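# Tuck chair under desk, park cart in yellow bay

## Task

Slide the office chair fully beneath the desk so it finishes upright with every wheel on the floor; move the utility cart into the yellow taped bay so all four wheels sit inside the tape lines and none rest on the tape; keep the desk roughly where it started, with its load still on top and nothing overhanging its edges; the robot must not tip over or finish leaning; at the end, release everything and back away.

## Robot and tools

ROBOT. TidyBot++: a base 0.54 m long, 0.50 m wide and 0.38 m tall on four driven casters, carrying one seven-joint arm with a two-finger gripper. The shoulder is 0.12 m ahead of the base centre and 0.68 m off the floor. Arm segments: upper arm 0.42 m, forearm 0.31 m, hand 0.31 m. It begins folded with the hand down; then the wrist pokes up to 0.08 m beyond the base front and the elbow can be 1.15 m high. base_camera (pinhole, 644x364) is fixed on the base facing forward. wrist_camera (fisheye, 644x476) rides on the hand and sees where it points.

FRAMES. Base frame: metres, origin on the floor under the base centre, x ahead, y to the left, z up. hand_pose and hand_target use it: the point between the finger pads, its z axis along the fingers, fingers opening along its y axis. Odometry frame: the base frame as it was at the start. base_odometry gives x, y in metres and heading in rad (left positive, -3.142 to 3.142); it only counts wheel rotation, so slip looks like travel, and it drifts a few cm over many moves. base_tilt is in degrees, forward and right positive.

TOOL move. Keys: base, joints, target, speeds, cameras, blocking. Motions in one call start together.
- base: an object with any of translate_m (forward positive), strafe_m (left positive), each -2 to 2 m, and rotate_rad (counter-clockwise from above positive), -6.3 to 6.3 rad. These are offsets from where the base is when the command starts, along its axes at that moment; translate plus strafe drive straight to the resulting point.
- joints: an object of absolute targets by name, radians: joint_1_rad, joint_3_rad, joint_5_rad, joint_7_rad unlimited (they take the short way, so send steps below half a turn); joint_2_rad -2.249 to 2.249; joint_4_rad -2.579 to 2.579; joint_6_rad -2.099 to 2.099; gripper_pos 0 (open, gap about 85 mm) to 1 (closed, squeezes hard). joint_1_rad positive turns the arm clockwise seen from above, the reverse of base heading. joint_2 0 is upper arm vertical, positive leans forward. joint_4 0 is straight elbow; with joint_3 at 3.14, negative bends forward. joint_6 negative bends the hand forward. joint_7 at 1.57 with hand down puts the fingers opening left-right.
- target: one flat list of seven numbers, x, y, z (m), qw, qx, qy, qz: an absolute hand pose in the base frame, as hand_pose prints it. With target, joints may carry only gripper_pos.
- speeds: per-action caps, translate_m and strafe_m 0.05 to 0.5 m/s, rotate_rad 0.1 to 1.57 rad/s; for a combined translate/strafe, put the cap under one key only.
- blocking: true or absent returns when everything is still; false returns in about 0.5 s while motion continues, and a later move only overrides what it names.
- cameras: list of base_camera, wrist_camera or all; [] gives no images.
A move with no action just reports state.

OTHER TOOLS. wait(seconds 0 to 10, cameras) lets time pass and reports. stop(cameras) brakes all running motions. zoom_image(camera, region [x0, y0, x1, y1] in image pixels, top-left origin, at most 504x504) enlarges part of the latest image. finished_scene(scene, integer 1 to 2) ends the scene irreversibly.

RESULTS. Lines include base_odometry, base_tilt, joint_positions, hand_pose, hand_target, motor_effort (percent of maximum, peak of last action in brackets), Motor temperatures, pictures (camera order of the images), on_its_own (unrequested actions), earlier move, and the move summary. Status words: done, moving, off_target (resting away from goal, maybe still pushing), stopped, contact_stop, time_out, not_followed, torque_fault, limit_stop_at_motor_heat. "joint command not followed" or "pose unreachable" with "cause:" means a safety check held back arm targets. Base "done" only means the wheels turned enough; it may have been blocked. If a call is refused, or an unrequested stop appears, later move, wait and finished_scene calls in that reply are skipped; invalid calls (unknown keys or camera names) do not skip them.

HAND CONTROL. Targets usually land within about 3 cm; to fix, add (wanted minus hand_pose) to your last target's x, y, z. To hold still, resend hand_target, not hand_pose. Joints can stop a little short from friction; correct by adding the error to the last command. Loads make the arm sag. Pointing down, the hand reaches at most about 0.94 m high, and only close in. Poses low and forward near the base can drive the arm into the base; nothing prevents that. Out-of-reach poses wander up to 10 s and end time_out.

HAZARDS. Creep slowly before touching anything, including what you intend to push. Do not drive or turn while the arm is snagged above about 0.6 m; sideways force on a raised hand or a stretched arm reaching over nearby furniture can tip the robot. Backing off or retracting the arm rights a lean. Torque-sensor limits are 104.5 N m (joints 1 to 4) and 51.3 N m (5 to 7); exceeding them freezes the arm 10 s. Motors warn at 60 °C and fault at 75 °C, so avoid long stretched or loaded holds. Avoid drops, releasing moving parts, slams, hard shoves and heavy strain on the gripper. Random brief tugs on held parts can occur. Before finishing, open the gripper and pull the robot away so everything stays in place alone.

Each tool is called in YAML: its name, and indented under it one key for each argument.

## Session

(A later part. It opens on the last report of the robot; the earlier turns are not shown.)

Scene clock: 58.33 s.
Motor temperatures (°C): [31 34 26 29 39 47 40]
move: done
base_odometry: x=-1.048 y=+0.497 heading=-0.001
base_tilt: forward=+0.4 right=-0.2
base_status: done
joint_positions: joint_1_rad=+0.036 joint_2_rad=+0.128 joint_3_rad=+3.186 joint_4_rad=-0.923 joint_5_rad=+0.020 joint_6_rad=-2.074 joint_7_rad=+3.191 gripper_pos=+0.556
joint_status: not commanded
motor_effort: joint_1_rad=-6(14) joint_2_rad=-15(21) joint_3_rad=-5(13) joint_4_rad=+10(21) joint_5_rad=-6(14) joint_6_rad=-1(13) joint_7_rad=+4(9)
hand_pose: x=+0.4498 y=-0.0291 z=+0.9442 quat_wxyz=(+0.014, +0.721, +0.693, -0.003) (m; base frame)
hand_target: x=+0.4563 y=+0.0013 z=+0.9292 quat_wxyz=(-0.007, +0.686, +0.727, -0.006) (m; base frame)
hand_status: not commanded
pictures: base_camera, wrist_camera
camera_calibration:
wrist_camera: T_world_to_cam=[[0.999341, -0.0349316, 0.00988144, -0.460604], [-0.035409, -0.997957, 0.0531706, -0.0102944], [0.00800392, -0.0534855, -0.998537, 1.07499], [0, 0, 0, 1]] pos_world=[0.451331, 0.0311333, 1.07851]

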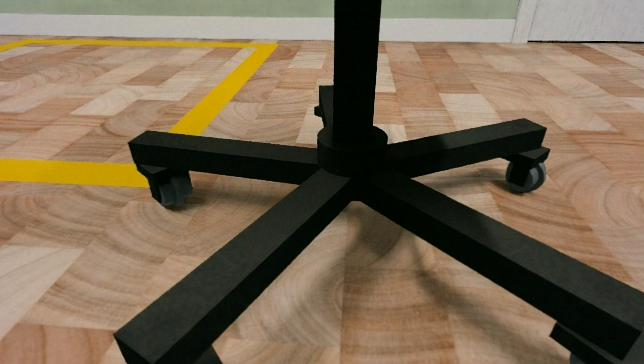

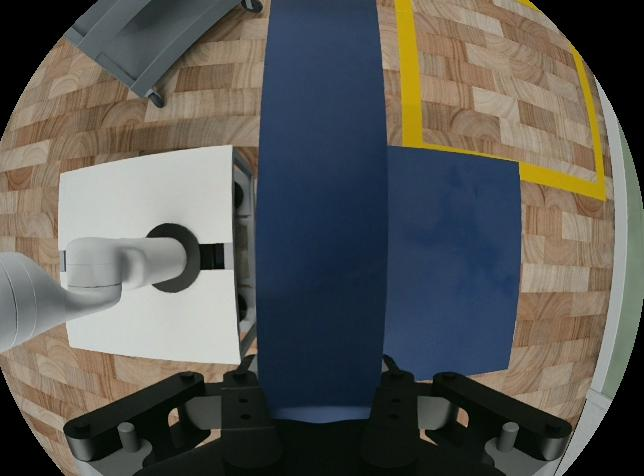

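move:
  base: {"rotate_rad":-1.57}
  speeds: {"rotate_rad":0.3}

Scene clock: 64.30 s.
Motor temperatures (°C): [31 34 26 29 39 47 40]
move: done
base_odometry: x=-1.048 y=+0.497 heading=-1.570
base_tilt: forward=+0.4 right=-0.2
base_status: done
joint_positions: joint_1_rad=-0.004 joint_2_rad=+0.130 joint_3_rad=+3.127 joint_4_rad=-0.919 joint_5_rad=-0.034 joint_6_rad=-2.073 joint_7_rad=+3.229 gripper_pos=+0.561
joint_status: not commanded
motor_effort: joint_1_rad=+0(19) joint_2_rad=-17(19) joint_3_rad=+0(17) joint_4_rad=+7(13) joint_5_rad=+2(13) joint_6_rad=+0(6) joint_7_rad=+1(13)
hand_pose: x=+0.4517 y=+0.0161 z=+0.9449 quat_wxyz=(-0.003, +0.663, +0.749, +0.018) (m; base frame)
hand_target: x=+0.4563 y=+0.0013 z=+0.9292 quat_wxyz=(-0.007, +0.686, +0.727, -0.006) (m; base frame)
hand_status: not commanded
pictures: base_camera, wrist_camera
camera_calibration:
wrist_camera: T_world_to_cam=[[0.991845, 0.12629, 0.0171716, -0.46701], [0.126305, -0.991991, 0.000200469, 0.011678], [0.0170594, 0.00197003, -0.999853, 1.07433], [0, 0, 0, 1]] pos_world=[0.443399, 0.0684467, 1.08219]

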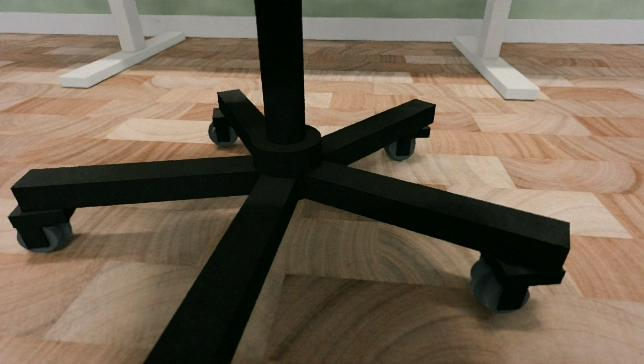

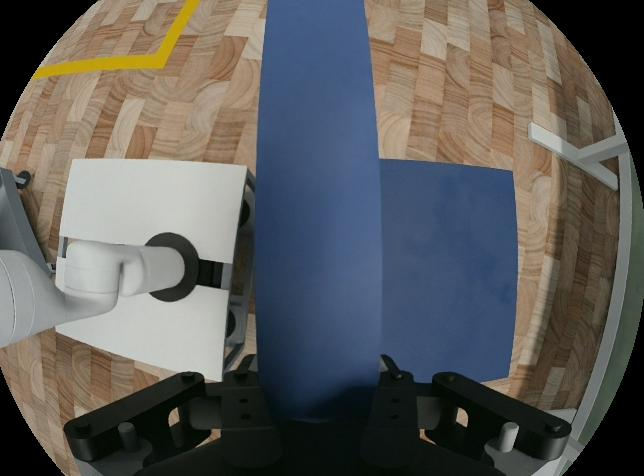

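move:
  base: {"translate_m":0.72,"strafe_m":0.05}
  speeds: {"translate_m":0.2}

Scene clock: 68.83 s.
Motor temperatures (°C): [31 34 26 29 39 47 40]
move: done
base_odometry: x=-0.997 y=-0.223 heading=-1.571
base_tilt: forward=+0.4 right=-0.2
base_status: done
joint_positions: joint_1_rad=+0.038 joint_2_rad=+0.120 joint_3_rad=+3.172 joint_4_rad=-0.924 joint_5_rad=-0.013 joint_6_rad=-2.099 joint_7_rad=+3.208 gripper_pos=+0.568
joint_status: not commanded
motor_effort: joint_1_rad=-7(11) joint_2_rad=-15(18) joint_3_rad=-6(10) joint_4_rad=+8(21) joint_5_rad=-9(10) joint_6_rad=-1(12) joint_7_rad=+5(7)
hand_pose: x=+0.4406 y=-0.0163 z=+0.9462 quat_wxyz=(-0.003, +0.706, +0.709, +0.002) (m; base frame)
hand_target: x=+0.4563 y=+0.0013 z=+0.9292 quat_wxyz=(-0.007, +0.686, +0.727, -0.006) (m; base frame)
hand_status: not commanded
pictures: base_camera, wrist_camera
camera_calibration:
wrist_camera: T_world_to_cam=[[0.999925, 0.00979811, -0.00733519, -0.434181], [0.00995671, -0.99971, 0.0219072, 0.0116047], [-0.00711841, -0.0219786, -0.999733, 1.08606], [0, 0, 0, 1]] pos_world=[0.441764, 0.0397257, 1.08233]

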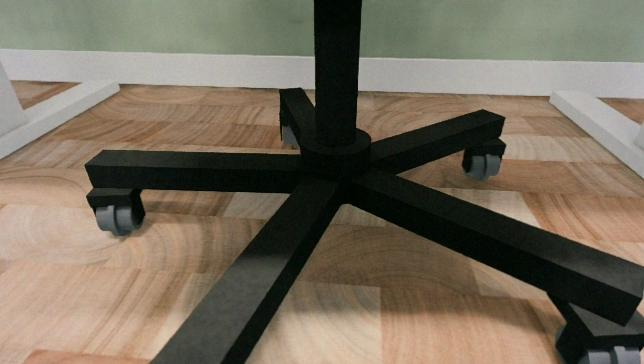

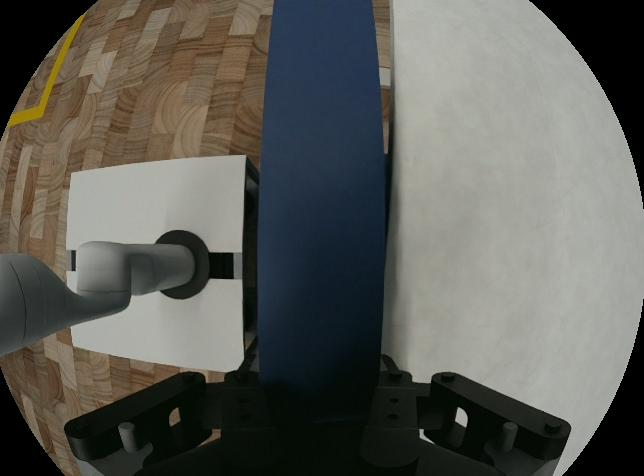

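move:
  base: {"translate_m":0.045}
  speeds: {"translate_m":0.05}

Scene clock: 72.43 s.
Motor temperatures (°C): [31 34 26 29 39 47 40]
move: done
base_odometry: x=-0.997 y=-0.267 heading=-1.571
base_tilt: forward=+0.4 right=-0.2
base_status: done
joint_positions: joint_1_rad=+0.031 joint_2_rad=+0.075 joint_3_rad=+3.172 joint_4_rad=-0.974 joint_5_rad=-0.012 joint_6_rad=-2.118 joint_7_rad=+3.185 gripper_pos=+0.568
joint_status: not commanded
motor_effort: joint_1_rad=-4(7) joint_2_rad=-3(16) joint_3_rad=-4(7) joint_4_rad=+21(22) joint_5_rad=-6(9) joint_6_rad=+10(14) joint_7_rad=+9(10)
hand_pose: x=+0.4154 y=-0.0128 z=+0.9469 quat_wxyz=(-0.012, +0.711, +0.703, -0.005) (m; base frame)
hand_target: x=+0.4563 y=+0.0013 z=+0.9292 quat_wxyz=(-0.007, +0.686, +0.727, -0.006) (m; base frame)
hand_status: not commanded
pictures: base_camera, wrist_camera
camera_calibration:
wrist_camera: T_world_to_cam=[[0.999494, -0.00598602, -0.0312282, -0.38641], [-0.00536996, -0.99979, 0.0197745, 0.0237107], [-0.0313401, -0.0195968, -0.999317, 1.09632], [0, 0, 0, 1]] pos_world=[0.420701, 0.0428769, 1.08303]

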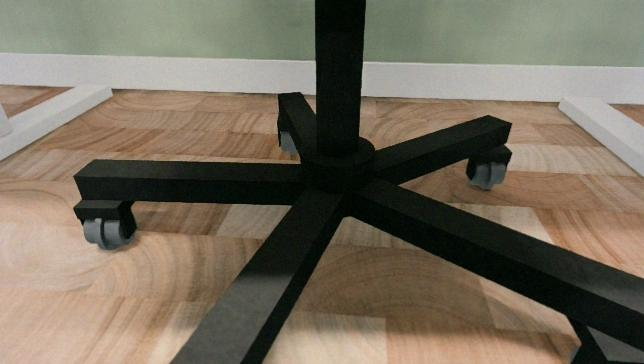

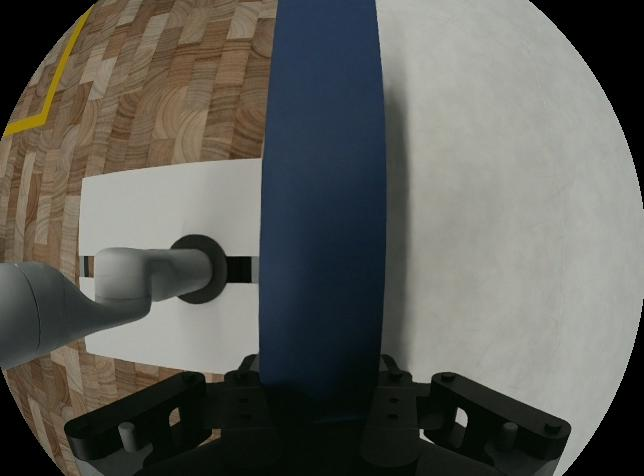

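move:
  base: {"translate_m":-0.025}
  speeds: {"translate_m":0.05}
  cameras: []

move:
  joints: {"gripper_pos":0}

Scene clock: 73.53 s.
Motor temperatures (°C): [31 34 26 29 39 47 40]
move: done
base_odometry: x=-0.997 y=-0.242 heading=-1.571
base_tilt: forward=+0.4 right=-0.2
base_status: done
joint_positions: joint_1_rad=+0.028 joint_2_rad=+0.114 joint_3_rad=+3.172 joint_4_rad=-0.928 joint_5_rad=-0.012 joint_6_rad=-2.099 joint_7_rad=+3.185 gripper_pos=+0.570
joint_status: not commanded
motor_effort: joint_1_rad=-4(5) joint_2_rad=-12(16) joint_3_rad=-4(5) joint_4_rad=+10(18) joint_5_rad=-6(8) joint_6_rad=+5(10) joint_7_rad=+3(9)
hand_pose: x=+0.4383 y=-0.0130 z=+0.9472 quat_wxyz=(-0.002, +0.710, +0.704, +0.003) (m; base frame)
hand_target: x=+0.4563 y=+0.0013 z=+0.9292 quat_wxyz=(-0.007, +0.686, +0.727, -0.006) (m; base frame)
hand_status: not commanded
pictures: none
No camera images: "cameras" was empty.

Scene clock: 74.63 s.
Motor temperatures (°C): [31 34 26 29 39 47 40]
move: done
base_odometry: x=-0.997 y=-0.242 heading=-1.571
base_tilt: forward=+0.4 right=-0.2
base_status: not commanded
joint_positions: joint_1_rad=+0.006 joint_2_rad=+0.142 joint_3_rad=+3.156 joint_4_rad=-0.941 joint_5_rad=-0.012 joint_6_rad=-2.092 joint_7_rad=+3.185 gripper_pos=+0.000
joint_status: all done
motor_effort: joint_1_rad=+0(4) joint_2_rad=-20(22) joint_3_rad=+0(4) joint_4_rad=+15(16) joint_5_rad=-1(7) joint_6_rad=+0(5) joint_7_rad=+0(3)
hand_pose: x=+0.4461 y=-0.0017 z=+0.9344 quat_wxyz=(-0.015, +0.697, +0.717, -0.008) (m; base frame)
hand_target: x=+0.4563 y=+0.0013 z=+0.9292 quat_wxyz=(-0.007, +0.686, +0.727, -0.006) (m; base frame)
hand_status: not commanded
pictures: base_camera, wrist_camera
camera_calibration:
wrist_camera: T_world_to_cam=[[0.998661, 0.0335292, -0.039396, -0.409362], [0.0343034, -0.999228, 0.0191428, 0.0181386], [-0.0387238, -0.0204685, -0.99904, 1.08811], [0, 0, 0, 1]] pos_world=[0.450327, 0.0541221, 1.07059]

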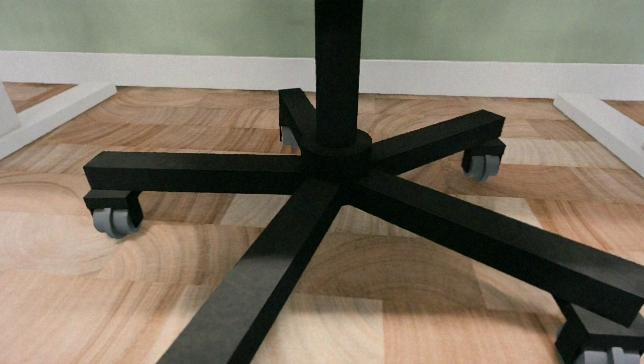

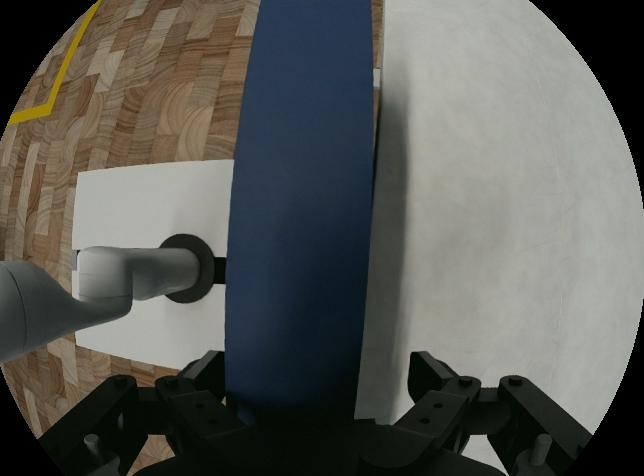

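move:
  base: {"translate_m":-0.014}
  speeds: {"translate_m":0.05}
  cameras: []

move:
  base: {"strafe_m":-0.36,"translate_m":-0.02}
  speeds: {"strafe_m":0.12}

Scene clock: 75.50 s.
Motor temperatures (°C): [31 34 26 29 39 47 40]
move: done
base_odometry: x=-0.997 y=-0.228 heading=-1.571
base_tilt: forward=+0.4 right=-0.2
base_status: done
joint_positions: joint_1_rad=+0.006 joint_2_rad=+0.143 joint_3_rad=+3.156 joint_4_rad=-0.941 joint_5_rad=-0.012 joint_6_rad=-2.092 joint_7_rad=+3.185 gripper_pos=+0.000
joint_status: not commanded
motor_effort: joint_1_rad=+0(1) joint_2_rad=-20(23) joint_3_rad=+0(1) joint_4_rad=+15(16) joint_5_rad=-1(2) joint_6_rad=+0(1) joint_7_rad=+0(0)
hand_pose: x=+0.4462 y=-0.0017 z=+0.9343 quat_wxyz=(-0.015, +0.697, +0.717, -0.009) (m; base frame)
hand_target: x=+0.4563 y=+0.0013 z=+0.9292 quat_wxyz=(-0.007, +0.686, +0.727, -0.006) (m; base frame)
hand_status: not commanded
pictures: none
No camera images: "cameras" was empty.

Scene clock: 79.13 s.
Motor temperatures (°C): [31 34 26 29 39 47 40]
move: done
base_odometry: x=-1.357 y=-0.208 heading=-1.571
base_tilt: forward=+0.4 right=-0.2
base_status: done
joint_positions: joint_1_rad=+0.004 joint_2_rad=+0.143 joint_3_rad=+3.156 joint_4_rad=-0.941 joint_5_rad=-0.012 joint_6_rad=-2.092 joint_7_rad=+3.185 gripper_pos=+0.000
joint_status: not commanded
motor_effort: joint_1_rad=+0(3) joint_2_rad=-20(21) joint_3_rad=+0(1) joint_4_rad=+15(16) joint_5_rad=-2(2) joint_6_rad=+0(1) joint_7_rad=-1(1)
hand_pose: x=+0.4462 y=-0.0007 z=+0.9343 quat_wxyz=(-0.015, +0.696, +0.718, -0.009) (m; base frame)
hand_target: x=+0.4563 y=+0.0013 z=+0.9292 quat_wxyz=(-0.007, +0.686, +0.727, -0.006) (m; base frame)
hand_status: not commanded
pictures: base_camera, wrist_camera
camera_calibration:
wrist_camera: T_world_to_cam=[[0.998535, 0.036549, -0.039891, -0.409001], [0.0373305, -0.999122, 0.0190265, 0.0178579], [-0.0391606, -0.0204878, -0.999023, 1.08815], [0, 0, 0, 1]] pos_world=[0.450348, 0.0550846, 1.07043]

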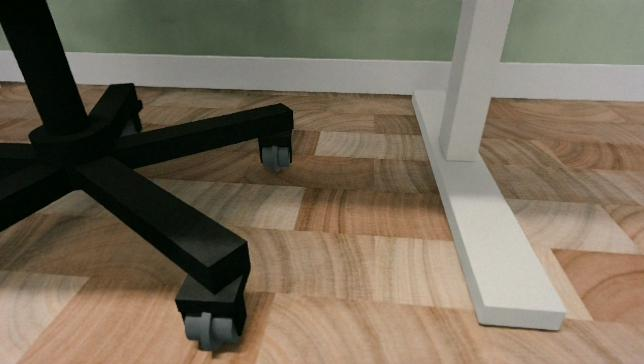

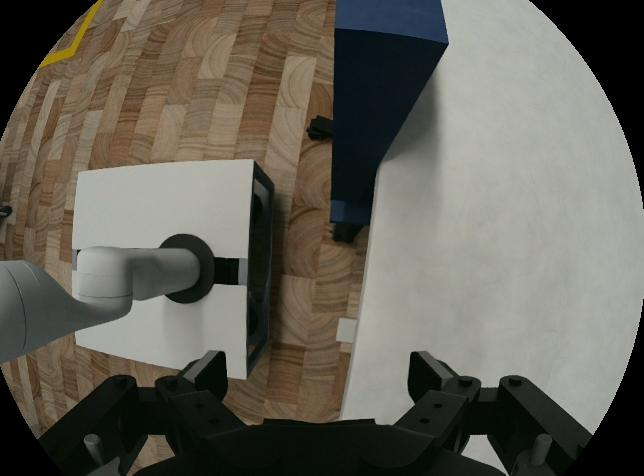

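move:
  base: {"translate_m":-0.8}
  cameras: []

move:
  base: {"rotate_rad":2.9,"strafe_m":-0.6}
  joints: {"joint_2_rad":-0.1,"joint_4_rad":-1.2,"joint_6_rad":-0.3,"joint_7_rad":1.6}

move:
  base: {"rotate_rad":-0.7}

Scene clock: 82.50 s.
Motor temperatures (°C): [31 34 26 29 39 47 40]
move: done
base_odometry: x=-1.357 y=+0.592 heading=-1.571
base_tilt: forward=+0.4 right=-0.2
base_status: done
joint_positions: joint_1_rad=+0.004 joint_2_rad=+0.144 joint_3_rad=+3.156 joint_4_rad=-0.941 joint_5_rad=-0.012 joint_6_rad=-2.092 joint_7_rad=+3.185 gripper_pos=+0.000
joint_status: not commanded
motor_effort: joint_1_rad=+0(1) joint_2_rad=-20(23) joint_3_rad=+0(0) joint_4_rad=+15(16) joint_5_rad=-1(2) joint_6_rad=+0(1) joint_7_rad=+0(0)
hand_pose: x=+0.4464 y=-0.0007 z=+0.9340 quat_wxyz=(-0.016, +0.696, +0.718, -0.009) (m; base frame)
hand_target: x=+0.4563 y=+0.0013 z=+0.9292 quat_wxyz=(-0.007, +0.686, +0.727, -0.006) (m; base frame)
hand_status: not commanded
pictures: none
No camera images: "cameras" was empty.

Scene clock: 86.07 s.
Motor temperatures (°C): [31 34 26 29 39 47 40]
move: done
base_odometry: x=-1.957 y=+0.592 heading=+1.329
base_tilt: forward=+0.4 right=-0.2
base_status: done
joint_positions: joint_1_rad=-0.001 joint_2_rad=-0.094 joint_3_rad=+3.148 joint_4_rad=-1.185 joint_5_rad=-0.012 joint_6_rad=-0.369 joint_7_rad=+1.650 gripper_pos=+0.000
joint_status: all done
motor_effort: joint_1_rad=+0(3) joint_2_rad=-17(25) joint_3_rad=+0(3) joint_4_rad=+21(22) joint_5_rad=+0(3) joint_6_rad=+9(10) joint_7_rad=+0(1)
hand_pose: x=+0.6678 y=-0.0011 z=+1.2803 quat_wxyz=(+0.026, +0.666, +0.022, +0.745) (m; base frame)
hand_target: x=+0.6639 y=+0.0013 z=+1.2960 quat_wxyz=(+0.011, +0.644, +0.009, +0.765) (m; base frame)
hand_status: not commanded
pictures: base_camera, wrist_camera
camera_calibration:
wrist_camera: T_world_to_cam=[[-0.00391441, -0.997272, 0.0737058, -0.093609], [0.0810658, -0.0737802, -0.993974, 1.27135], [0.996701, 0.00208419, 0.0811335, -0.632169], [0, 0, 0, 1]] pos_world=[0.526654, 0.00176473, 1.32188]

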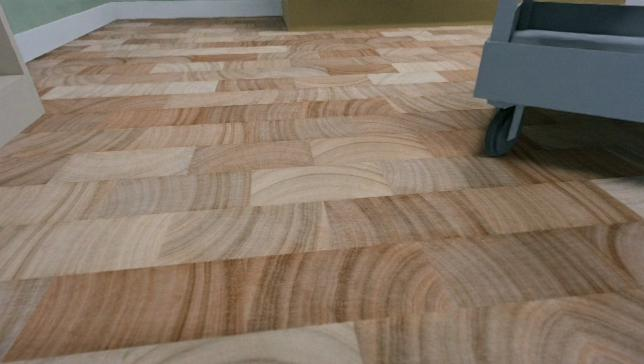

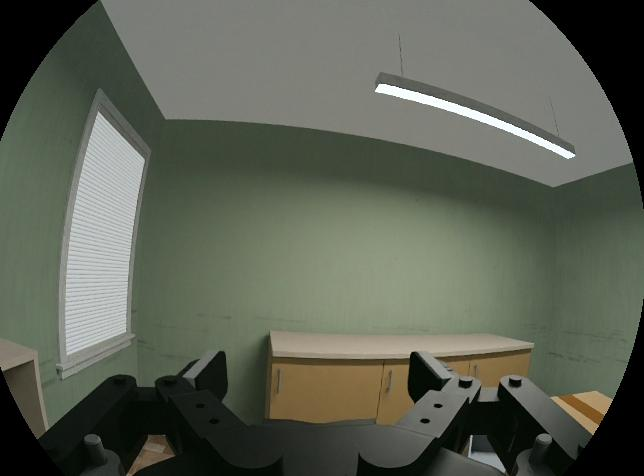

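Scene clock: 87.77 s.
Motor temperatures (°C): [30 34 26 29 39 47 40]
move: done
base_odometry: x=-1.957 y=+0.592 heading=+0.630
base_tilt: forward=+0.4 right=-0.2
base_status: done
joint_positions: joint_1_rad=+0.002 joint_2_rad=-0.094 joint_3_rad=+3.147 joint_4_rad=-1.185 joint_5_rad=-0.012 joint_6_rad=-0.368 joint_7_rad=+1.650 gripper_pos=+0.000
joint_status: not commanded
motor_effort: joint_1_rad=+0(2) joint_2_rad=-17(19) joint_3_rad=+0(2) joint_4_rad=+21(21) joint_5_rad=-1(2) joint_6_rad=+9(9) joint_7_rad=+0(0)
hand_pose: x=+0.6678 y=-0.0016 z=+1.2805 quat_wxyz=(+0.027, +0.666, +0.022, +0.745) (m; base frame)
hand_target: x=+0.6639 y=+0.0013 z=+1.2960 quat_wxyz=(+0.011, +0.644, +0.009, +0.765) (m; base frame)
hand_status: not commanded
pictures: base_camera, wrist_camera
camera_calibration:
wrist_camera: T_world_to_cam=[[-0.00496211, -0.99726, 0.073803, -0.0935384], [0.0815357, -0.0739617, -0.993922, 1.27111], [0.996658, 0.00108563, 0.0816793, -0.632821], [0, 0, 0, 1]] pos_world=[0.526601, 0.00141811, 1.32197]

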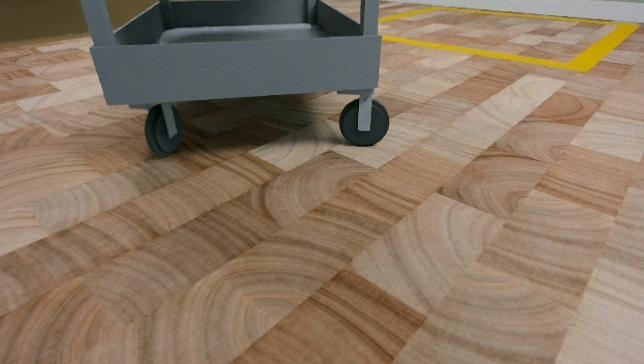

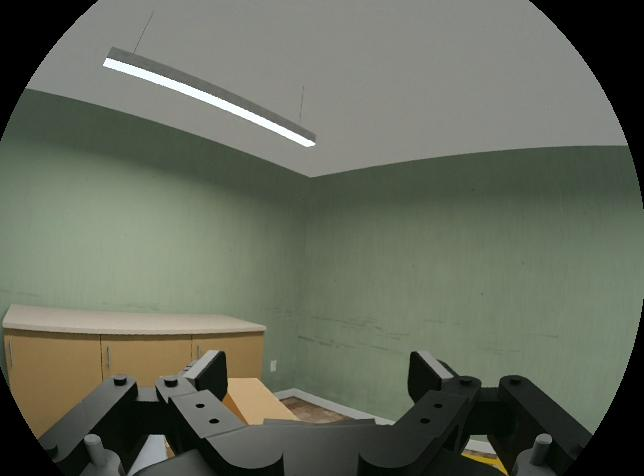

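move:
  joints: {"joint_6_rad":-1.1}
  cameras: ["wrist_camera"]

Scene clock: 89.37 s.
Motor temperatures (°C): [30 34 26 29 39 47 40]
move: done
base_odometry: x=-1.957 y=+0.592 heading=+0.630
base_tilt: forward=+0.4 right=-0.2
base_status: not commanded
joint_positions: joint_1_rad=+0.002 joint_2_rad=-0.097 joint_3_rad=+3.147 joint_4_rad=-1.192 joint_5_rad=-0.012 joint_6_rad=-1.054 joint_7_rad=+1.650 gripper_pos=+0.000
joint_status: all done
motor_effort: joint_1_rad=+0(1) joint_2_rad=-16(18) joint_3_rad=+0(1) joint_4_rad=+20(21) joint_5_rad=-1(2) joint_6_rad=+8(10) joint_7_rad=+0(0)
hand_pose: x=+0.6186 y=+0.0008 z=+1.0742 quat_wxyz=(+0.014, +0.879, +0.032, +0.476) (m; base frame)
hand_target: x=+0.6088 y=+0.0013 z=+1.0599 quat_wxyz=(+0.007, +0.891, +0.013, +0.454) (m; base frame)
hand_status: not commanded
pictures: wrist_camera
camera_calibration:
wrist_camera: T_world_to_cam=[[0.0498671, -0.997162, 0.0563938, -0.0914064], [-0.569384, -0.0747732, -0.818664, 1.28469], [0.820558, 0.00871468, -0.571497, 0.243609], [0, 0, 0, 1]] pos_world=[0.536146, 0.00279068, 1.19611]

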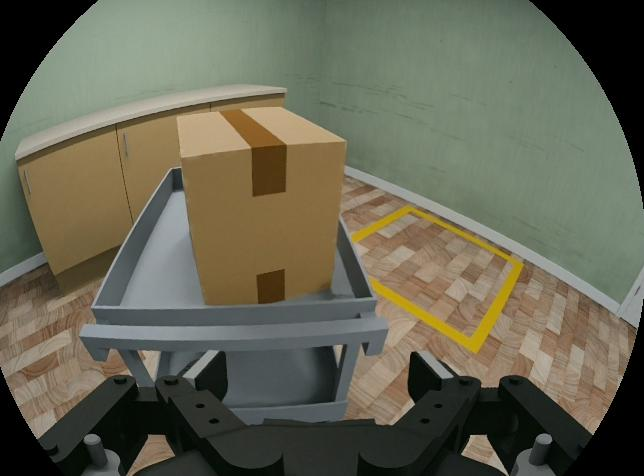

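zoom_image:
  camera: "wrist_camera"
  region: [70, 270, 410, 390]

Scaled by 1.482.

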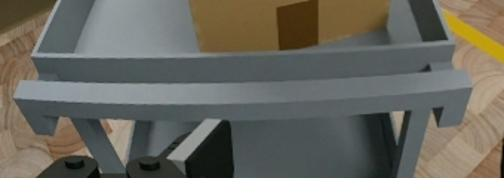

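move:
  base: {"rotate_rad":-1.47}
  joints: {"joint_1_rad":1.57,"joint_2_rad":-0.35,"joint_4_rad":-2.5,"joint_6_rad":-0.95}
  cameras: []

move:
  base: {"translate_m":-0.97,"strafe_m":0.87}
  cameras: ["base_camera"]

move:
  base: {"translate_m":0.25,"strafe_m":0.35}

Scene clock: 92.67 s.
Motor temperatures (°C): [30 34 26 29 39 47 40]
move: done
base_odometry: x=-1.957 y=+0.592 heading=-0.840
base_tilt: forward=+0.4 right=-0.2
base_status: done
joint_positions: joint_1_rad=+1.557 joint_2_rad=-0.334 joint_3_rad=+3.145 joint_4_rad=-2.483 joint_5_rad=-0.012 joint_6_rad=-1.010 joint_7_rad=+1.650 gripper_pos=+0.000
joint_status: all done
motor_effort: joint_1_rad=+0(3) joint_2_rad=-2(20) joint_3_rad=+1(4) joint_4_rad=+14(21) joint_5_rad=-1(3) joint_6_rad=+0(9) joint_7_rad=+0(0)
hand_pose: x=+0.1249 y=-0.1200 z=+0.5963 quat_wxyz=(-0.010, +0.736, -0.677, -0.002) (m; base frame)
hand_target: x=+0.1205 y=-0.1318 z=+0.5940 quat_wxyz=(+0.015, +0.717, -0.696, +0.014) (m; base frame)
hand_status: not commanded
pictures: none
No camera images: "cameras" was empty.

Scene clock: 96.77 s.
Motor temperatures (°C): [30 34 26 29 39 47 40]
move: done
base_odometry: x=-1.957 y=+1.895 heading=-0.840
base_tilt: forward=+0.4 right=-0.2
base_status: done
joint_positions: joint_1_rad=+1.557 joint_2_rad=-0.339 joint_3_rad=+3.145 joint_4_rad=-2.486 joint_5_rad=-0.012 joint_6_rad=-1.005 joint_7_rad=+1.650 gripper_pos=+0.000
joint_status: not commanded
motor_effort: joint_1_rad=+0(1) joint_2_rad=-2(4) joint_3_rad=+0(1) joint_4_rad=+15(16) joint_5_rad=-1(2) joint_6_rad=+0(1) joint_7_rad=+0(0)
hand_pose: x=+0.1248 y=-0.1205 z=+0.5962 quat_wxyz=(-0.008, +0.736, -0.677, +0.001) (m; base frame)
hand_target: x=+0.1205 y=-0.1318 z=+0.5940 quat_wxyz=(+0.015, +0.717, -0.696, +0.014) (m; base frame)
hand_status: not commanded
pictures: base_camera

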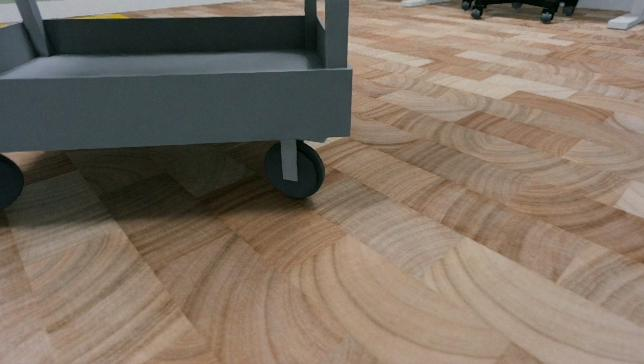

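Scene clock: 99.00 s.
Motor temperatures (°C): [30 34 26 29 39 47 40]
move: done
base_odometry: x=-1.530 y=+1.943 heading=-0.839
base_tilt: forward=+0.4 right=-0.2
base_status: done
joint_positions: joint_1_rad=+1.557 joint_2_rad=-0.343 joint_3_rad=+3.145 joint_4_rad=-2.489 joint_5_rad=-0.012 joint_6_rad=-1.004 joint_7_rad=+1.650 gripper_pos=+0.000
joint_status: not commanded
motor_effort: joint_1_rad=+0(1) joint_2_rad=-1(3) joint_3_rad=+1(1) joint_4_rad=+15(16) joint_5_rad=-1(2) joint_6_rad=+0(1) joint_7_rad=+0(0)
hand_pose: x=+0.1248 y=-0.1196 z=+0.5959 quat_wxyz=(-0.007, +0.736, -0.677, +0.001) (m; base frame)
hand_target: x=+0.1205 y=-0.1318 z=+0.5940 quat_wxyz=(+0.015, +0.717, -0.696, +0.014) (m; base frame)
hand_status: not commanded
pictures: base_camera, wrist_camera
camera_calibration:
wrist_camera: T_world_to_cam=[[-0.995934, -0.0882248, -0.0182358, 0.123882], [-0.0888463, 0.99537, 0.0366732, 0.161275], [0.0149159, 0.0381442, -0.999161, 0.735417], [0, 0, 0, 1]] pos_world=[0.126738, -0.177651, 0.731144]

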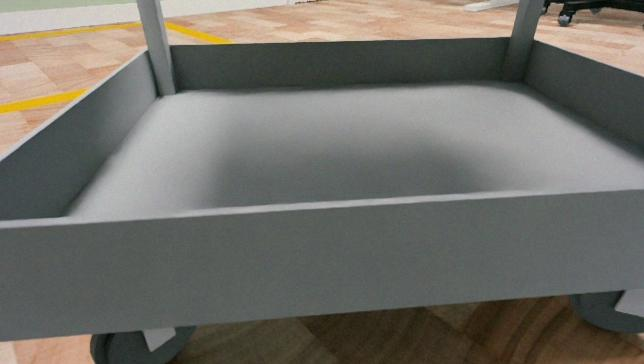

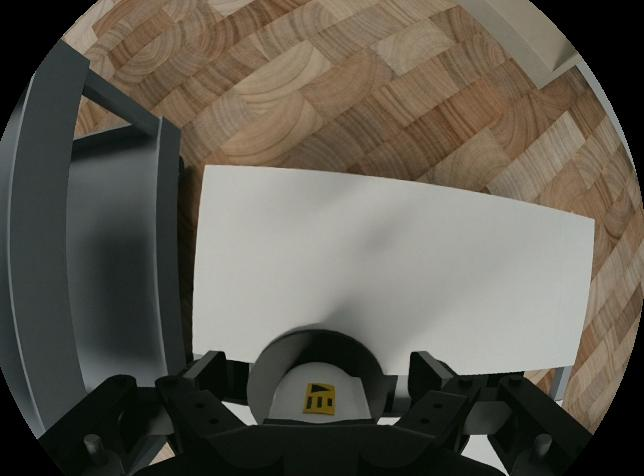

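move:
  base: {"rotate_rad":-0.12,"strafe_m":-0.08}
  cameras: ["base_camera"]

move:
  base: {"translate_m":0.16}
  speeds: {"translate_m":0.05}

Scene clock: 100.27 s.
Motor temperatures (°C): [30 34 26 29 39 47 40]
move: done
base_odometry: x=-1.589 y=+1.889 heading=-0.960
base_tilt: forward=+0.4 right=-0.2
base_status: done
joint_positions: joint_1_rad=+1.558 joint_2_rad=-0.344 joint_3_rad=+3.145 joint_4_rad=-2.491 joint_5_rad=-0.012 joint_6_rad=-0.998 joint_7_rad=+1.650 gripper_pos=+0.000
joint_status: not commanded
motor_effort: joint_1_rad=+0(1) joint_2_rad=-1(5) joint_3_rad=+0(1) joint_4_rad=+15(17) joint_5_rad=-1(2) joint_6_rad=+0(1) joint_7_rad=+0(0)
hand_pose: x=+0.1247 y=-0.1206 z=+0.5953 quat_wxyz=(-0.005, +0.736, -0.677, +0.003) (m; base frame)
hand_target: x=+0.1205 y=-0.1318 z=+0.5940 quat_wxyz=(+0.015, +0.717, -0.696, +0.014) (m; base frame)
hand_status: not commanded
pictures: base_camera

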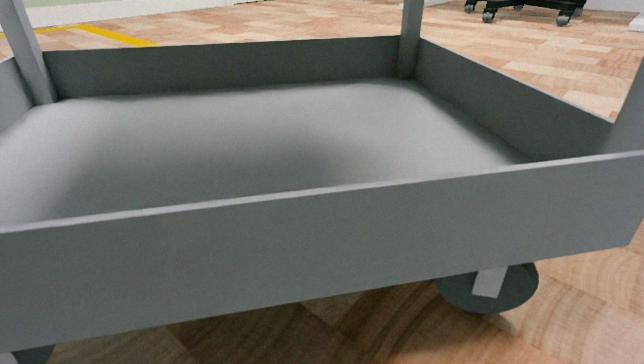

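Scene clock: 103.97 s.
Motor temperatures (°C): [30 34 26 29 39 47 40]
move: done
base_odometry: x=-1.497 y=+1.758 heading=-0.960
base_tilt: forward=+0.4 right=-0.2
base_status: done
joint_positions: joint_1_rad=+1.558 joint_2_rad=-0.344 joint_3_rad=+3.145 joint_4_rad=-2.491 joint_5_rad=-0.012 joint_6_rad=-0.998 joint_7_rad=+1.650 gripper_pos=+0.000
joint_status: not commanded
motor_effort: joint_1_rad=+0(1) joint_2_rad=-1(2) joint_3_rad=+0(1) joint_4_rad=+15(15) joint_5_rad=-1(2) joint_6_rad=+0(1) joint_7_rad=+0(0)
hand_pose: x=+0.1247 y=-0.1206 z=+0.5953 quat_wxyz=(-0.005, +0.736, -0.677, +0.003) (m; base frame)
hand_target: x=+0.1205 y=-0.1318 z=+0.5940 quat_wxyz=(+0.015, +0.717, -0.696, +0.014) (m; base frame)
hand_status: not commanded
pictures: base_camera, wrist_camera
camera_calibration:
wrist_camera: T_world_to_cam=[[-0.996025, -0.0872681, -0.0178339, 0.123555], [-0.0878075, 0.99562, 0.0321108, 0.164843], [0.0149535, 0.0335491, -0.999325, 0.73437], [0, 0, 0, 1]] pos_world=[0.126557, -0.177976, 0.730785]

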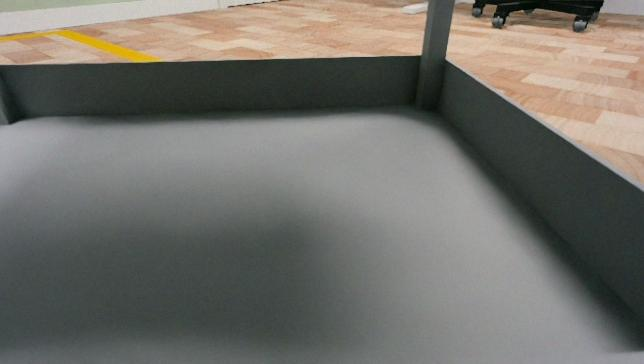

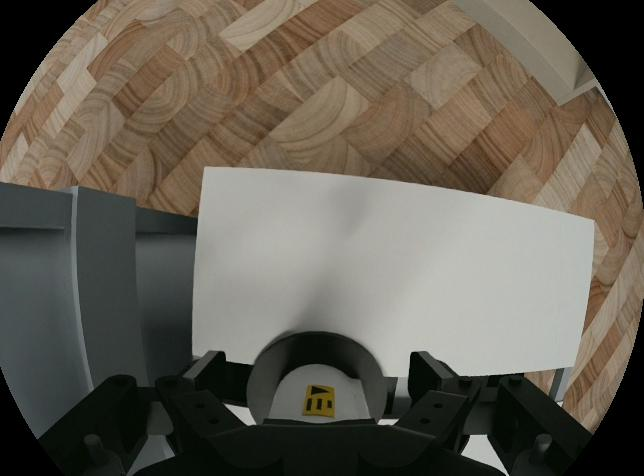

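move:
  base: {"translate_m":-0.02,"strafe_m":0.13}
  cameras: ["base_camera"]

move:
  base: {"translate_m":0.05}
  speeds: {"translate_m":0.05}
  cameras: []

move:
  base: {"translate_m":0.35}
  speeds: {"translate_m":0.1}

Scene clock: 105.37 s.
Motor temperatures (°C): [30 34 26 29 39 47 40]
move: done
base_odometry: x=-1.402 y=+1.849 heading=-0.960
base_tilt: forward=+0.4 right=-0.2
base_status: done
joint_positions: joint_1_rad=+1.558 joint_2_rad=-0.352 joint_3_rad=+3.145 joint_4_rad=-2.496 joint_5_rad=-0.012 joint_6_rad=-0.997 joint_7_rad=+1.650 gripper_pos=+0.000
joint_status: not commanded
motor_effort: joint_1_rad=+0(1) joint_2_rad=-1(4) joint_3_rad=+0(1) joint_4_rad=+15(16) joint_5_rad=-1(2) joint_6_rad=+0(2) joint_7_rad=+0(0)
hand_pose: x=+0.1247 y=-0.1192 z=+0.5951 quat_wxyz=(-0.004, +0.736, -0.677, +0.004) (m; base frame)
hand_target: x=+0.1205 y=-0.1318 z=+0.5940 quat_wxyz=(+0.015, +0.717, -0.696, +0.014) (m; base frame)
hand_status: not commanded
pictures: base_camera

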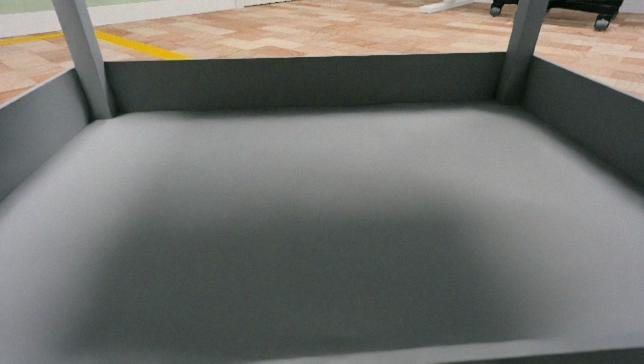

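Scene clock: 106.83 s.
Motor temperatures (°C): [30 34 26 29 39 47 40]
move: done
base_odometry: x=-1.373 y=+1.808 heading=-0.960
base_tilt: forward=+0.4 right=-0.2
base_status: done
joint_positions: joint_1_rad=+1.558 joint_2_rad=-0.352 joint_3_rad=+3.145 joint_4_rad=-2.496 joint_5_rad=-0.012 joint_6_rad=-0.997 joint_7_rad=+1.650 gripper_pos=+0.000
joint_status: not commanded
motor_effort: joint_1_rad=+0(0) joint_2_rad=-1(2) joint_3_rad=+1(1) joint_4_rad=+15(15) joint_5_rad=-1(2) joint_6_rad=+0(1) joint_7_rad=+0(0)
hand_pose: x=+0.1247 y=-0.1192 z=+0.5951 quat_wxyz=(-0.004, +0.736, -0.677, +0.004) (m; base frame)
hand_target: x=+0.1205 y=-0.1318 z=+0.5940 quat_wxyz=(+0.015, +0.717, -0.696, +0.014) (m; base frame)
hand_status: not commanded
pictures: none
No camera images: "cameras" was empty.

Scene clock: 110.87 s.
Motor temperatures (°C): [30 33 26 29 39 47 40]
move: done
base_odometry: x=-1.173 y=+1.522 heading=-0.960
base_tilt: forward=+0.4 right=-0.2
base_status: done
joint_positions: joint_1_rad=+1.559 joint_2_rad=-0.352 joint_3_rad=+3.145 joint_4_rad=-2.496 joint_5_rad=-0.012 joint_6_rad=-0.997 joint_7_rad=+1.650 gripper_pos=+0.000
joint_status: not commanded
motor_effort: joint_1_rad=+0(1) joint_2_rad=-1(2) joint_3_rad=+1(1) joint_4_rad=+15(15) joint_5_rad=-1(2) joint_6_rad=+1(1) joint_7_rad=+0(0)
hand_pose: x=+0.1247 y=-0.1192 z=+0.5951 quat_wxyz=(-0.004, +0.735, -0.678, +0.004) (m; base frame)
hand_target: x=+0.1205 y=-0.1318 z=+0.5940 quat_wxyz=(+0.015, +0.717, -0.696, +0.014) (m; base frame)
hand_status: not commanded
pictures: base_camera, wrist_camera
camera_calibration:
wrist_camera: T_world_to_cam=[[-0.996042, -0.087136, -0.0175458, 0.123479], [-0.0876065, 0.995758, 0.0281158, 0.165917], [0.0150215, 0.0295416, -0.999451, 0.733736], [0, 0, 0, 1]] pos_world=[0.126504, -0.176129, 0.730835]

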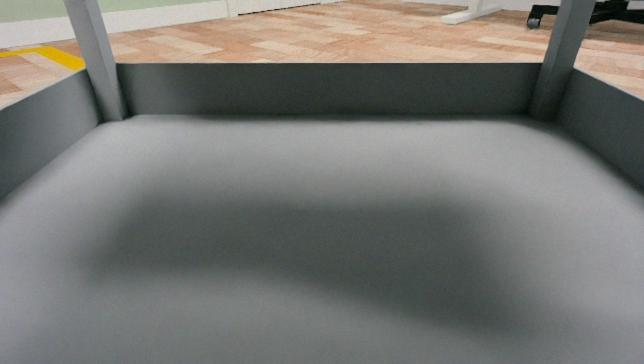

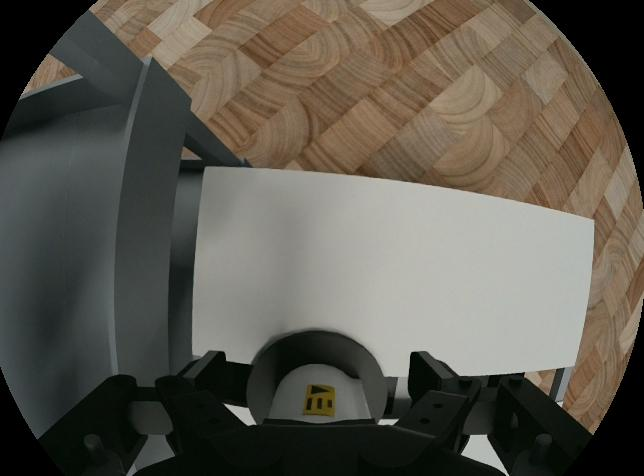

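move:
  base: {"translate_m":0.51}
  speeds: {"translate_m":0.12}

move:
  base: {"translate_m":-0.25}
  cameras: []

move:
  base: {"strafe_m":-0.85}
  cameras: []

move:
  base: {"translate_m":0.76}
  cameras: []

move:
  base: {"rotate_rad":1.571}

Scene clock: 115.80 s.
Motor temperatures (°C): [30 33 26 29 39 47 40]
move: done
base_odometry: x=-0.880 y=+1.104 heading=-0.960
base_tilt: forward=+0.4 right=-0.2
base_status: done
joint_positions: joint_1_rad=+1.559 joint_2_rad=-0.352 joint_3_rad=+3.145 joint_4_rad=-2.496 joint_5_rad=-0.012 joint_6_rad=-0.997 joint_7_rad=+1.650 gripper_pos=+0.000
joint_status: not commanded
motor_effort: joint_1_rad=+0(1) joint_2_rad=-1(1) joint_3_rad=+1(2) joint_4_rad=+15(15) joint_5_rad=-1(2) joint_6_rad=+0(1) joint_7_rad=+0(0)
hand_pose: x=+0.1247 y=-0.1192 z=+0.5951 quat_wxyz=(-0.004, +0.735, -0.678, +0.004) (m; base frame)
hand_target: x=+0.1205 y=-0.1318 z=+0.5940 quat_wxyz=(+0.015, +0.717, -0.696, +0.014) (m; base frame)
hand_status: not commanded
pictures: base_camera, wrist_camera
camera_calibration:
wrist_camera: T_world_to_cam=[[-0.996044, -0.0871068, -0.0175458, 0.123479], [-0.0875772, 0.995761, 0.0281158, 0.165913], [0.0150224, 0.0295412, -0.999451, 0.733736], [0, 0, 0, 1]] pos_world=[0.126499, -0.176129, 0.730835]

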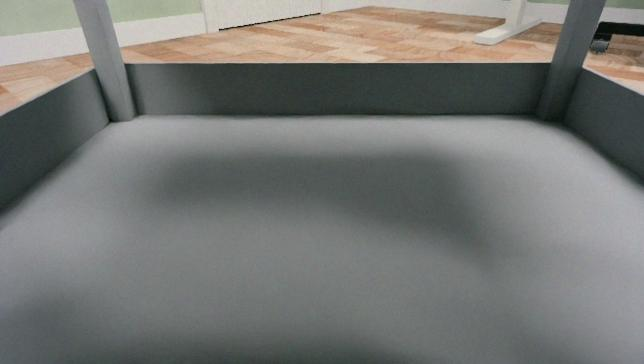

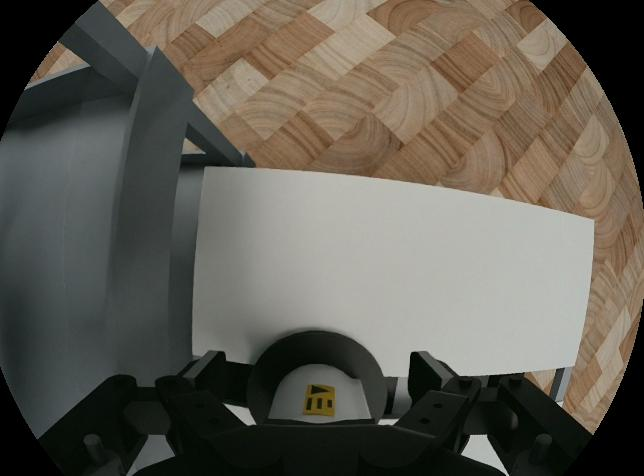

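Scene clock: 117.57 s.
Motor temperatures (°C): [30 33 26 29 39 47 40]
move: done
base_odometry: x=-1.023 y=+1.309 heading=-0.960
base_tilt: forward=+0.3 right=-0.2
base_status: done
joint_positions: joint_1_rad=+1.559 joint_2_rad=-0.352 joint_3_rad=+3.145 joint_4_rad=-2.496 joint_5_rad=-0.012 joint_6_rad=-0.997 joint_7_rad=+1.650 gripper_pos=+0.000
joint_status: not commanded
motor_effort: joint_1_rad=+0(0) joint_2_rad=-1(4) joint_3_rad=+0(1) joint_4_rad=+15(16) joint_5_rad=+0(2) joint_6_rad=+1(1) joint_7_rad=+0(0)
hand_pose: x=+0.1247 y=-0.1193 z=+0.5951 quat_wxyz=(-0.004, +0.735, -0.678, +0.004) (m; base frame)
hand_target: x=+0.1205 y=-0.1318 z=+0.5940 quat_wxyz=(+0.015, +0.717, -0.696, +0.014) (m; base frame)
hand_status: not commanded
pictures: none
No camera images: "cameras" was empty.

Scene clock: 120.33 s.
Motor temperatures (°C): [30 33 26 29 39 47 40]
move: done
base_odometry: x=-1.720 y=+0.822 heading=-0.961
base_tilt: forward=+0.4 right=-0.2
base_status: done
joint_positions: joint_1_rad=+1.559 joint_2_rad=-0.351 joint_3_rad=+3.145 joint_4_rad=-2.496 joint_5_rad=-0.012 joint_6_rad=-0.997 joint_7_rad=+1.650 gripper_pos=+0.000
joint_status: not commanded
motor_effort: joint_1_rad=+0(1) joint_2_rad=-1(4) joint_3_rad=+1(1) joint_4_rad=+15(16) joint_5_rad=-1(2) joint_6_rad=+0(1) joint_7_rad=+0(0)
hand_pose: x=+0.1247 y=-0.1193 z=+0.5949 quat_wxyz=(-0.004, +0.735, -0.678, +0.004) (m; base frame)
hand_target: x=+0.1205 y=-0.1318 z=+0.5940 quat_wxyz=(+0.015, +0.717, -0.696, +0.014) (m; base frame)
hand_status: not commanded
pictures: none
No camera images: "cameras" was empty.

Scene clock: 122.97 s.
Motor temperatures (°C): [30 33 26 29 39 47 40]
move: done
base_odometry: x=-1.285 y=+0.199 heading=-0.961
base_tilt: forward=+0.4 right=-0.2
base_status: done
joint_positions: joint_1_rad=+1.559 joint_2_rad=-0.351 joint_3_rad=+3.145 joint_4_rad=-2.496 joint_5_rad=-0.012 joint_6_rad=-0.997 joint_7_rad=+1.650 gripper_pos=+0.000
joint_status: not commanded
motor_effort: joint_1_rad=+0(1) joint_2_rad=-1(2) joint_3_rad=+0(2) joint_4_rad=+15(15) joint_5_rad=-1(2) joint_6_rad=+0(1) joint_7_rad=+0(0)
hand_pose: x=+0.1247 y=-0.1193 z=+0.5949 quat_wxyz=(-0.004, +0.735, -0.678, +0.004) (m; base frame)
hand_target: x=+0.1205 y=-0.1318 z=+0.5940 quat_wxyz=(+0.015, +0.717, -0.696, +0.014) (m; base frame)
hand_status: not commanded
pictures: none
No camera images: "cameras" was empty.

Scene clock: 125.27 s.
Motor temperatures (°C): [30 33 26 29 39 47 40]
move: done
base_odometry: x=-1.285 y=+0.199 heading=+0.610
base_tilt: forward=+0.4 right=-0.2
base_status: done
joint_positions: joint_1_rad=+1.559 joint_2_rad=-0.351 joint_3_rad=+3.145 joint_4_rad=-2.496 joint_5_rad=-0.012 joint_6_rad=-0.997 joint_7_rad=+1.650 gripper_pos=+0.000
joint_status: not commanded
motor_effort: joint_1_rad=+0(1) joint_2_rad=-1(3) joint_3_rad=+1(1) joint_4_rad=+14(15) joint_5_rad=-1(2) joint_6_rad=+0(1) joint_7_rad=+0(0)
hand_pose: x=+0.1246 y=-0.1193 z=+0.5949 quat_wxyz=(-0.004, +0.735, -0.678, +0.004) (m; base frame)
hand_target: x=+0.1205 y=-0.1318 z=+0.5940 quat_wxyz=(+0.015, +0.717, -0.696, +0.014) (m; base frame)
hand_status: not commanded
pictures: base_camera, wrist_camera
camera_calibration:
wrist_camera: T_world_to_cam=[[-0.996068, -0.086825, -0.017589, 0.123501], [-0.0873066, 0.995766, 0.028769, 0.165551], [0.0150167, 0.0301916, -0.999431, 0.733646], [0, 0, 0, 1]] pos_world=[0.126453, -0.176277, 0.730638]

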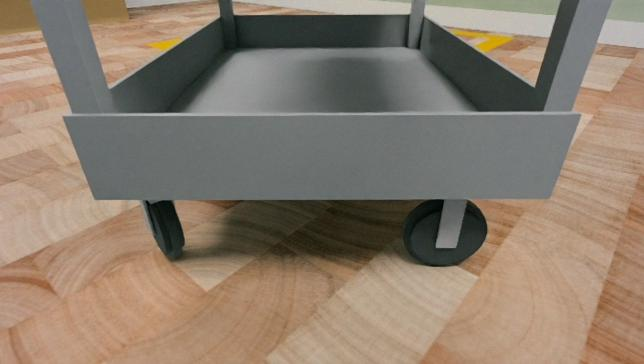

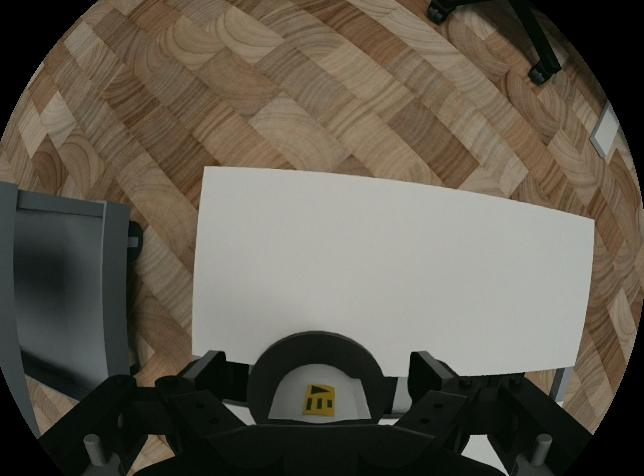

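move:
  base: {"translate_m":-0.08,"strafe_m":0.015}
  cameras: []

move:
  base: {"rotate_rad":3.13}
  cameras: ["wrist_camera"]

move:
  base: {"translate_m":-0.35}
  speeds: {"translate_m":0.06}
  cameras: ["wrist_camera"]

Scene clock: 126.67 s.
Motor temperatures (°C): [30 33 26 29 39 47 40]
move: done
base_odometry: x=-1.359 y=+0.165 heading=+0.610
base_tilt: forward=+0.4 right=-0.2
base_status: done
joint_positions: joint_1_rad=+1.559 joint_2_rad=-0.351 joint_3_rad=+3.145 joint_4_rad=-2.496 joint_5_rad=-0.012 joint_6_rad=-0.997 joint_7_rad=+1.650 gripper_pos=+0.000
joint_status: not commanded
motor_effort: joint_1_rad=+0(0) joint_2_rad=-1(2) joint_3_rad=+0(1) joint_4_rad=+15(15) joint_5_rad=-1(2) joint_6_rad=+0(1) joint_7_rad=+0(0)
hand_pose: x=+0.1246 y=-0.1193 z=+0.5949 quat_wxyz=(-0.004, +0.735, -0.678, +0.004) (m; base frame)
hand_target: x=+0.1205 y=-0.1318 z=+0.5940 quat_wxyz=(+0.015, +0.717, -0.696, +0.014) (m; base frame)
hand_status: not commanded
pictures: none
No camera images: "cameras" was empty.

Scene clock: 129.97 s.
Motor temperatures (°C): [30 33 26 29 39 47 40]
move: done
base_odometry: x=-1.359 y=+0.165 heading=-2.543
base_tilt: forward=+0.4 right=-0.2
base_status: done
joint_positions: joint_1_rad=+1.559 joint_2_rad=-0.351 joint_3_rad=+3.145 joint_4_rad=-2.496 joint_5_rad=-0.012 joint_6_rad=-0.997 joint_7_rad=+1.650 gripper_pos=+0.000
joint_status: not commanded
motor_effort: joint_1_rad=+0(1) joint_2_rad=-1(2) joint_3_rad=+0(1) joint_4_rad=+14(15) joint_5_rad=-1(2) joint_6_rad=+0(1) joint_7_rad=+0(0)
hand_pose: x=+0.1246 y=-0.1193 z=+0.5949 quat_wxyz=(-0.004, +0.735, -0.678, +0.004) (m; base frame)
hand_target: x=+0.1205 y=-0.1318 z=+0.5940 quat_wxyz=(+0.015, +0.717, -0.696, +0.014) (m; base frame)
hand_status: not commanded
pictures: wrist_camera
camera_calibration:
wrist_camera: T_world_to_cam=[[-0.996081, -0.0866786, -0.017589, 0.123503], [-0.0871603, 0.995779, 0.028769, 0.165534], [0.0150211, 0.0301894, -0.999431, 0.733645], [0, 0, 0, 1]] pos_world=[0.126427, -0.176278, 0.730638]

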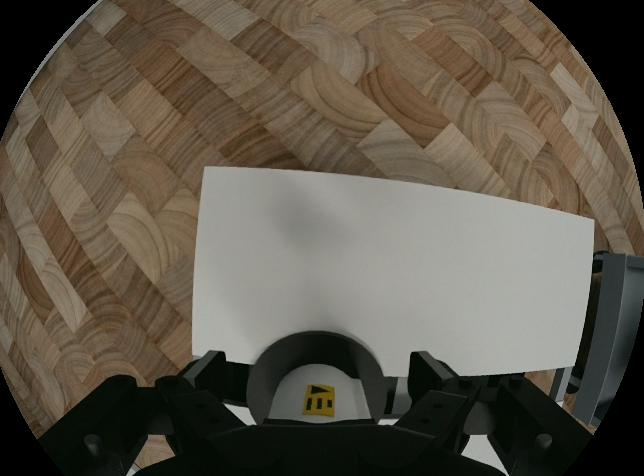

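Scene clock: 136.30 s.
Motor temperatures (°C): [30 33 26 29 39 47 40]
move: done
base_odometry: x=-1.070 y=+0.363 heading=-2.542
base_tilt: forward=+0.4 right=-0.2
base_status: done
joint_positions: joint_1_rad=+1.559 joint_2_rad=-0.351 joint_3_rad=+3.145 joint_4_rad=-2.496 joint_5_rad=-0.012 joint_6_rad=-0.997 joint_7_rad=+1.650 gripper_pos=+0.000
joint_status: not commanded
motor_effort: joint_1_rad=+0(1) joint_2_rad=-1(1) joint_3_rad=+1(2) joint_4_rad=+15(15) joint_5_rad=-1(2) joint_6_rad=+0(1) joint_7_rad=+0(0)
hand_pose: x=+0.1246 y=-0.1193 z=+0.5949 quat_wxyz=(-0.004, +0.735, -0.678, +0.004) (m; base frame)
hand_target: x=+0.1205 y=-0.1318 z=+0.5940 quat_wxyz=(+0.015, +0.717, -0.696, +0.014) (m; base frame)
hand_status: not commanded
pictures: wrist_camera
camera_calibration:
wrist_camera: T_world_to_cam=[[-0.996081, -0.0866786, -0.017589, 0.123503], [-0.0871603, 0.995779, 0.028769, 0.165534], [0.0150211, 0.0301894, -0.999431, 0.733645], [0, 0, 0, 1]] pos_world=[0.126427, -0.176278, 0.730638]

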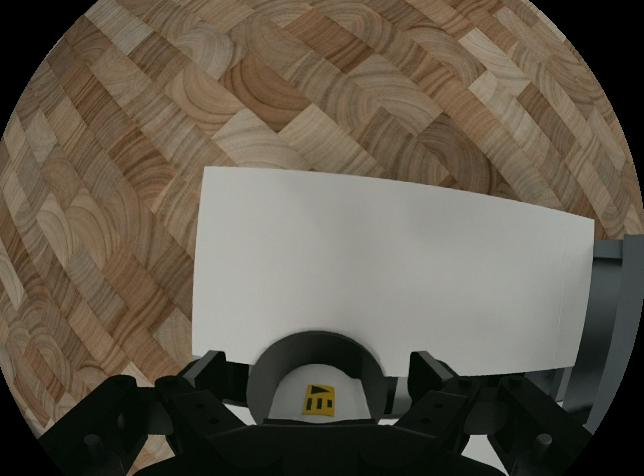

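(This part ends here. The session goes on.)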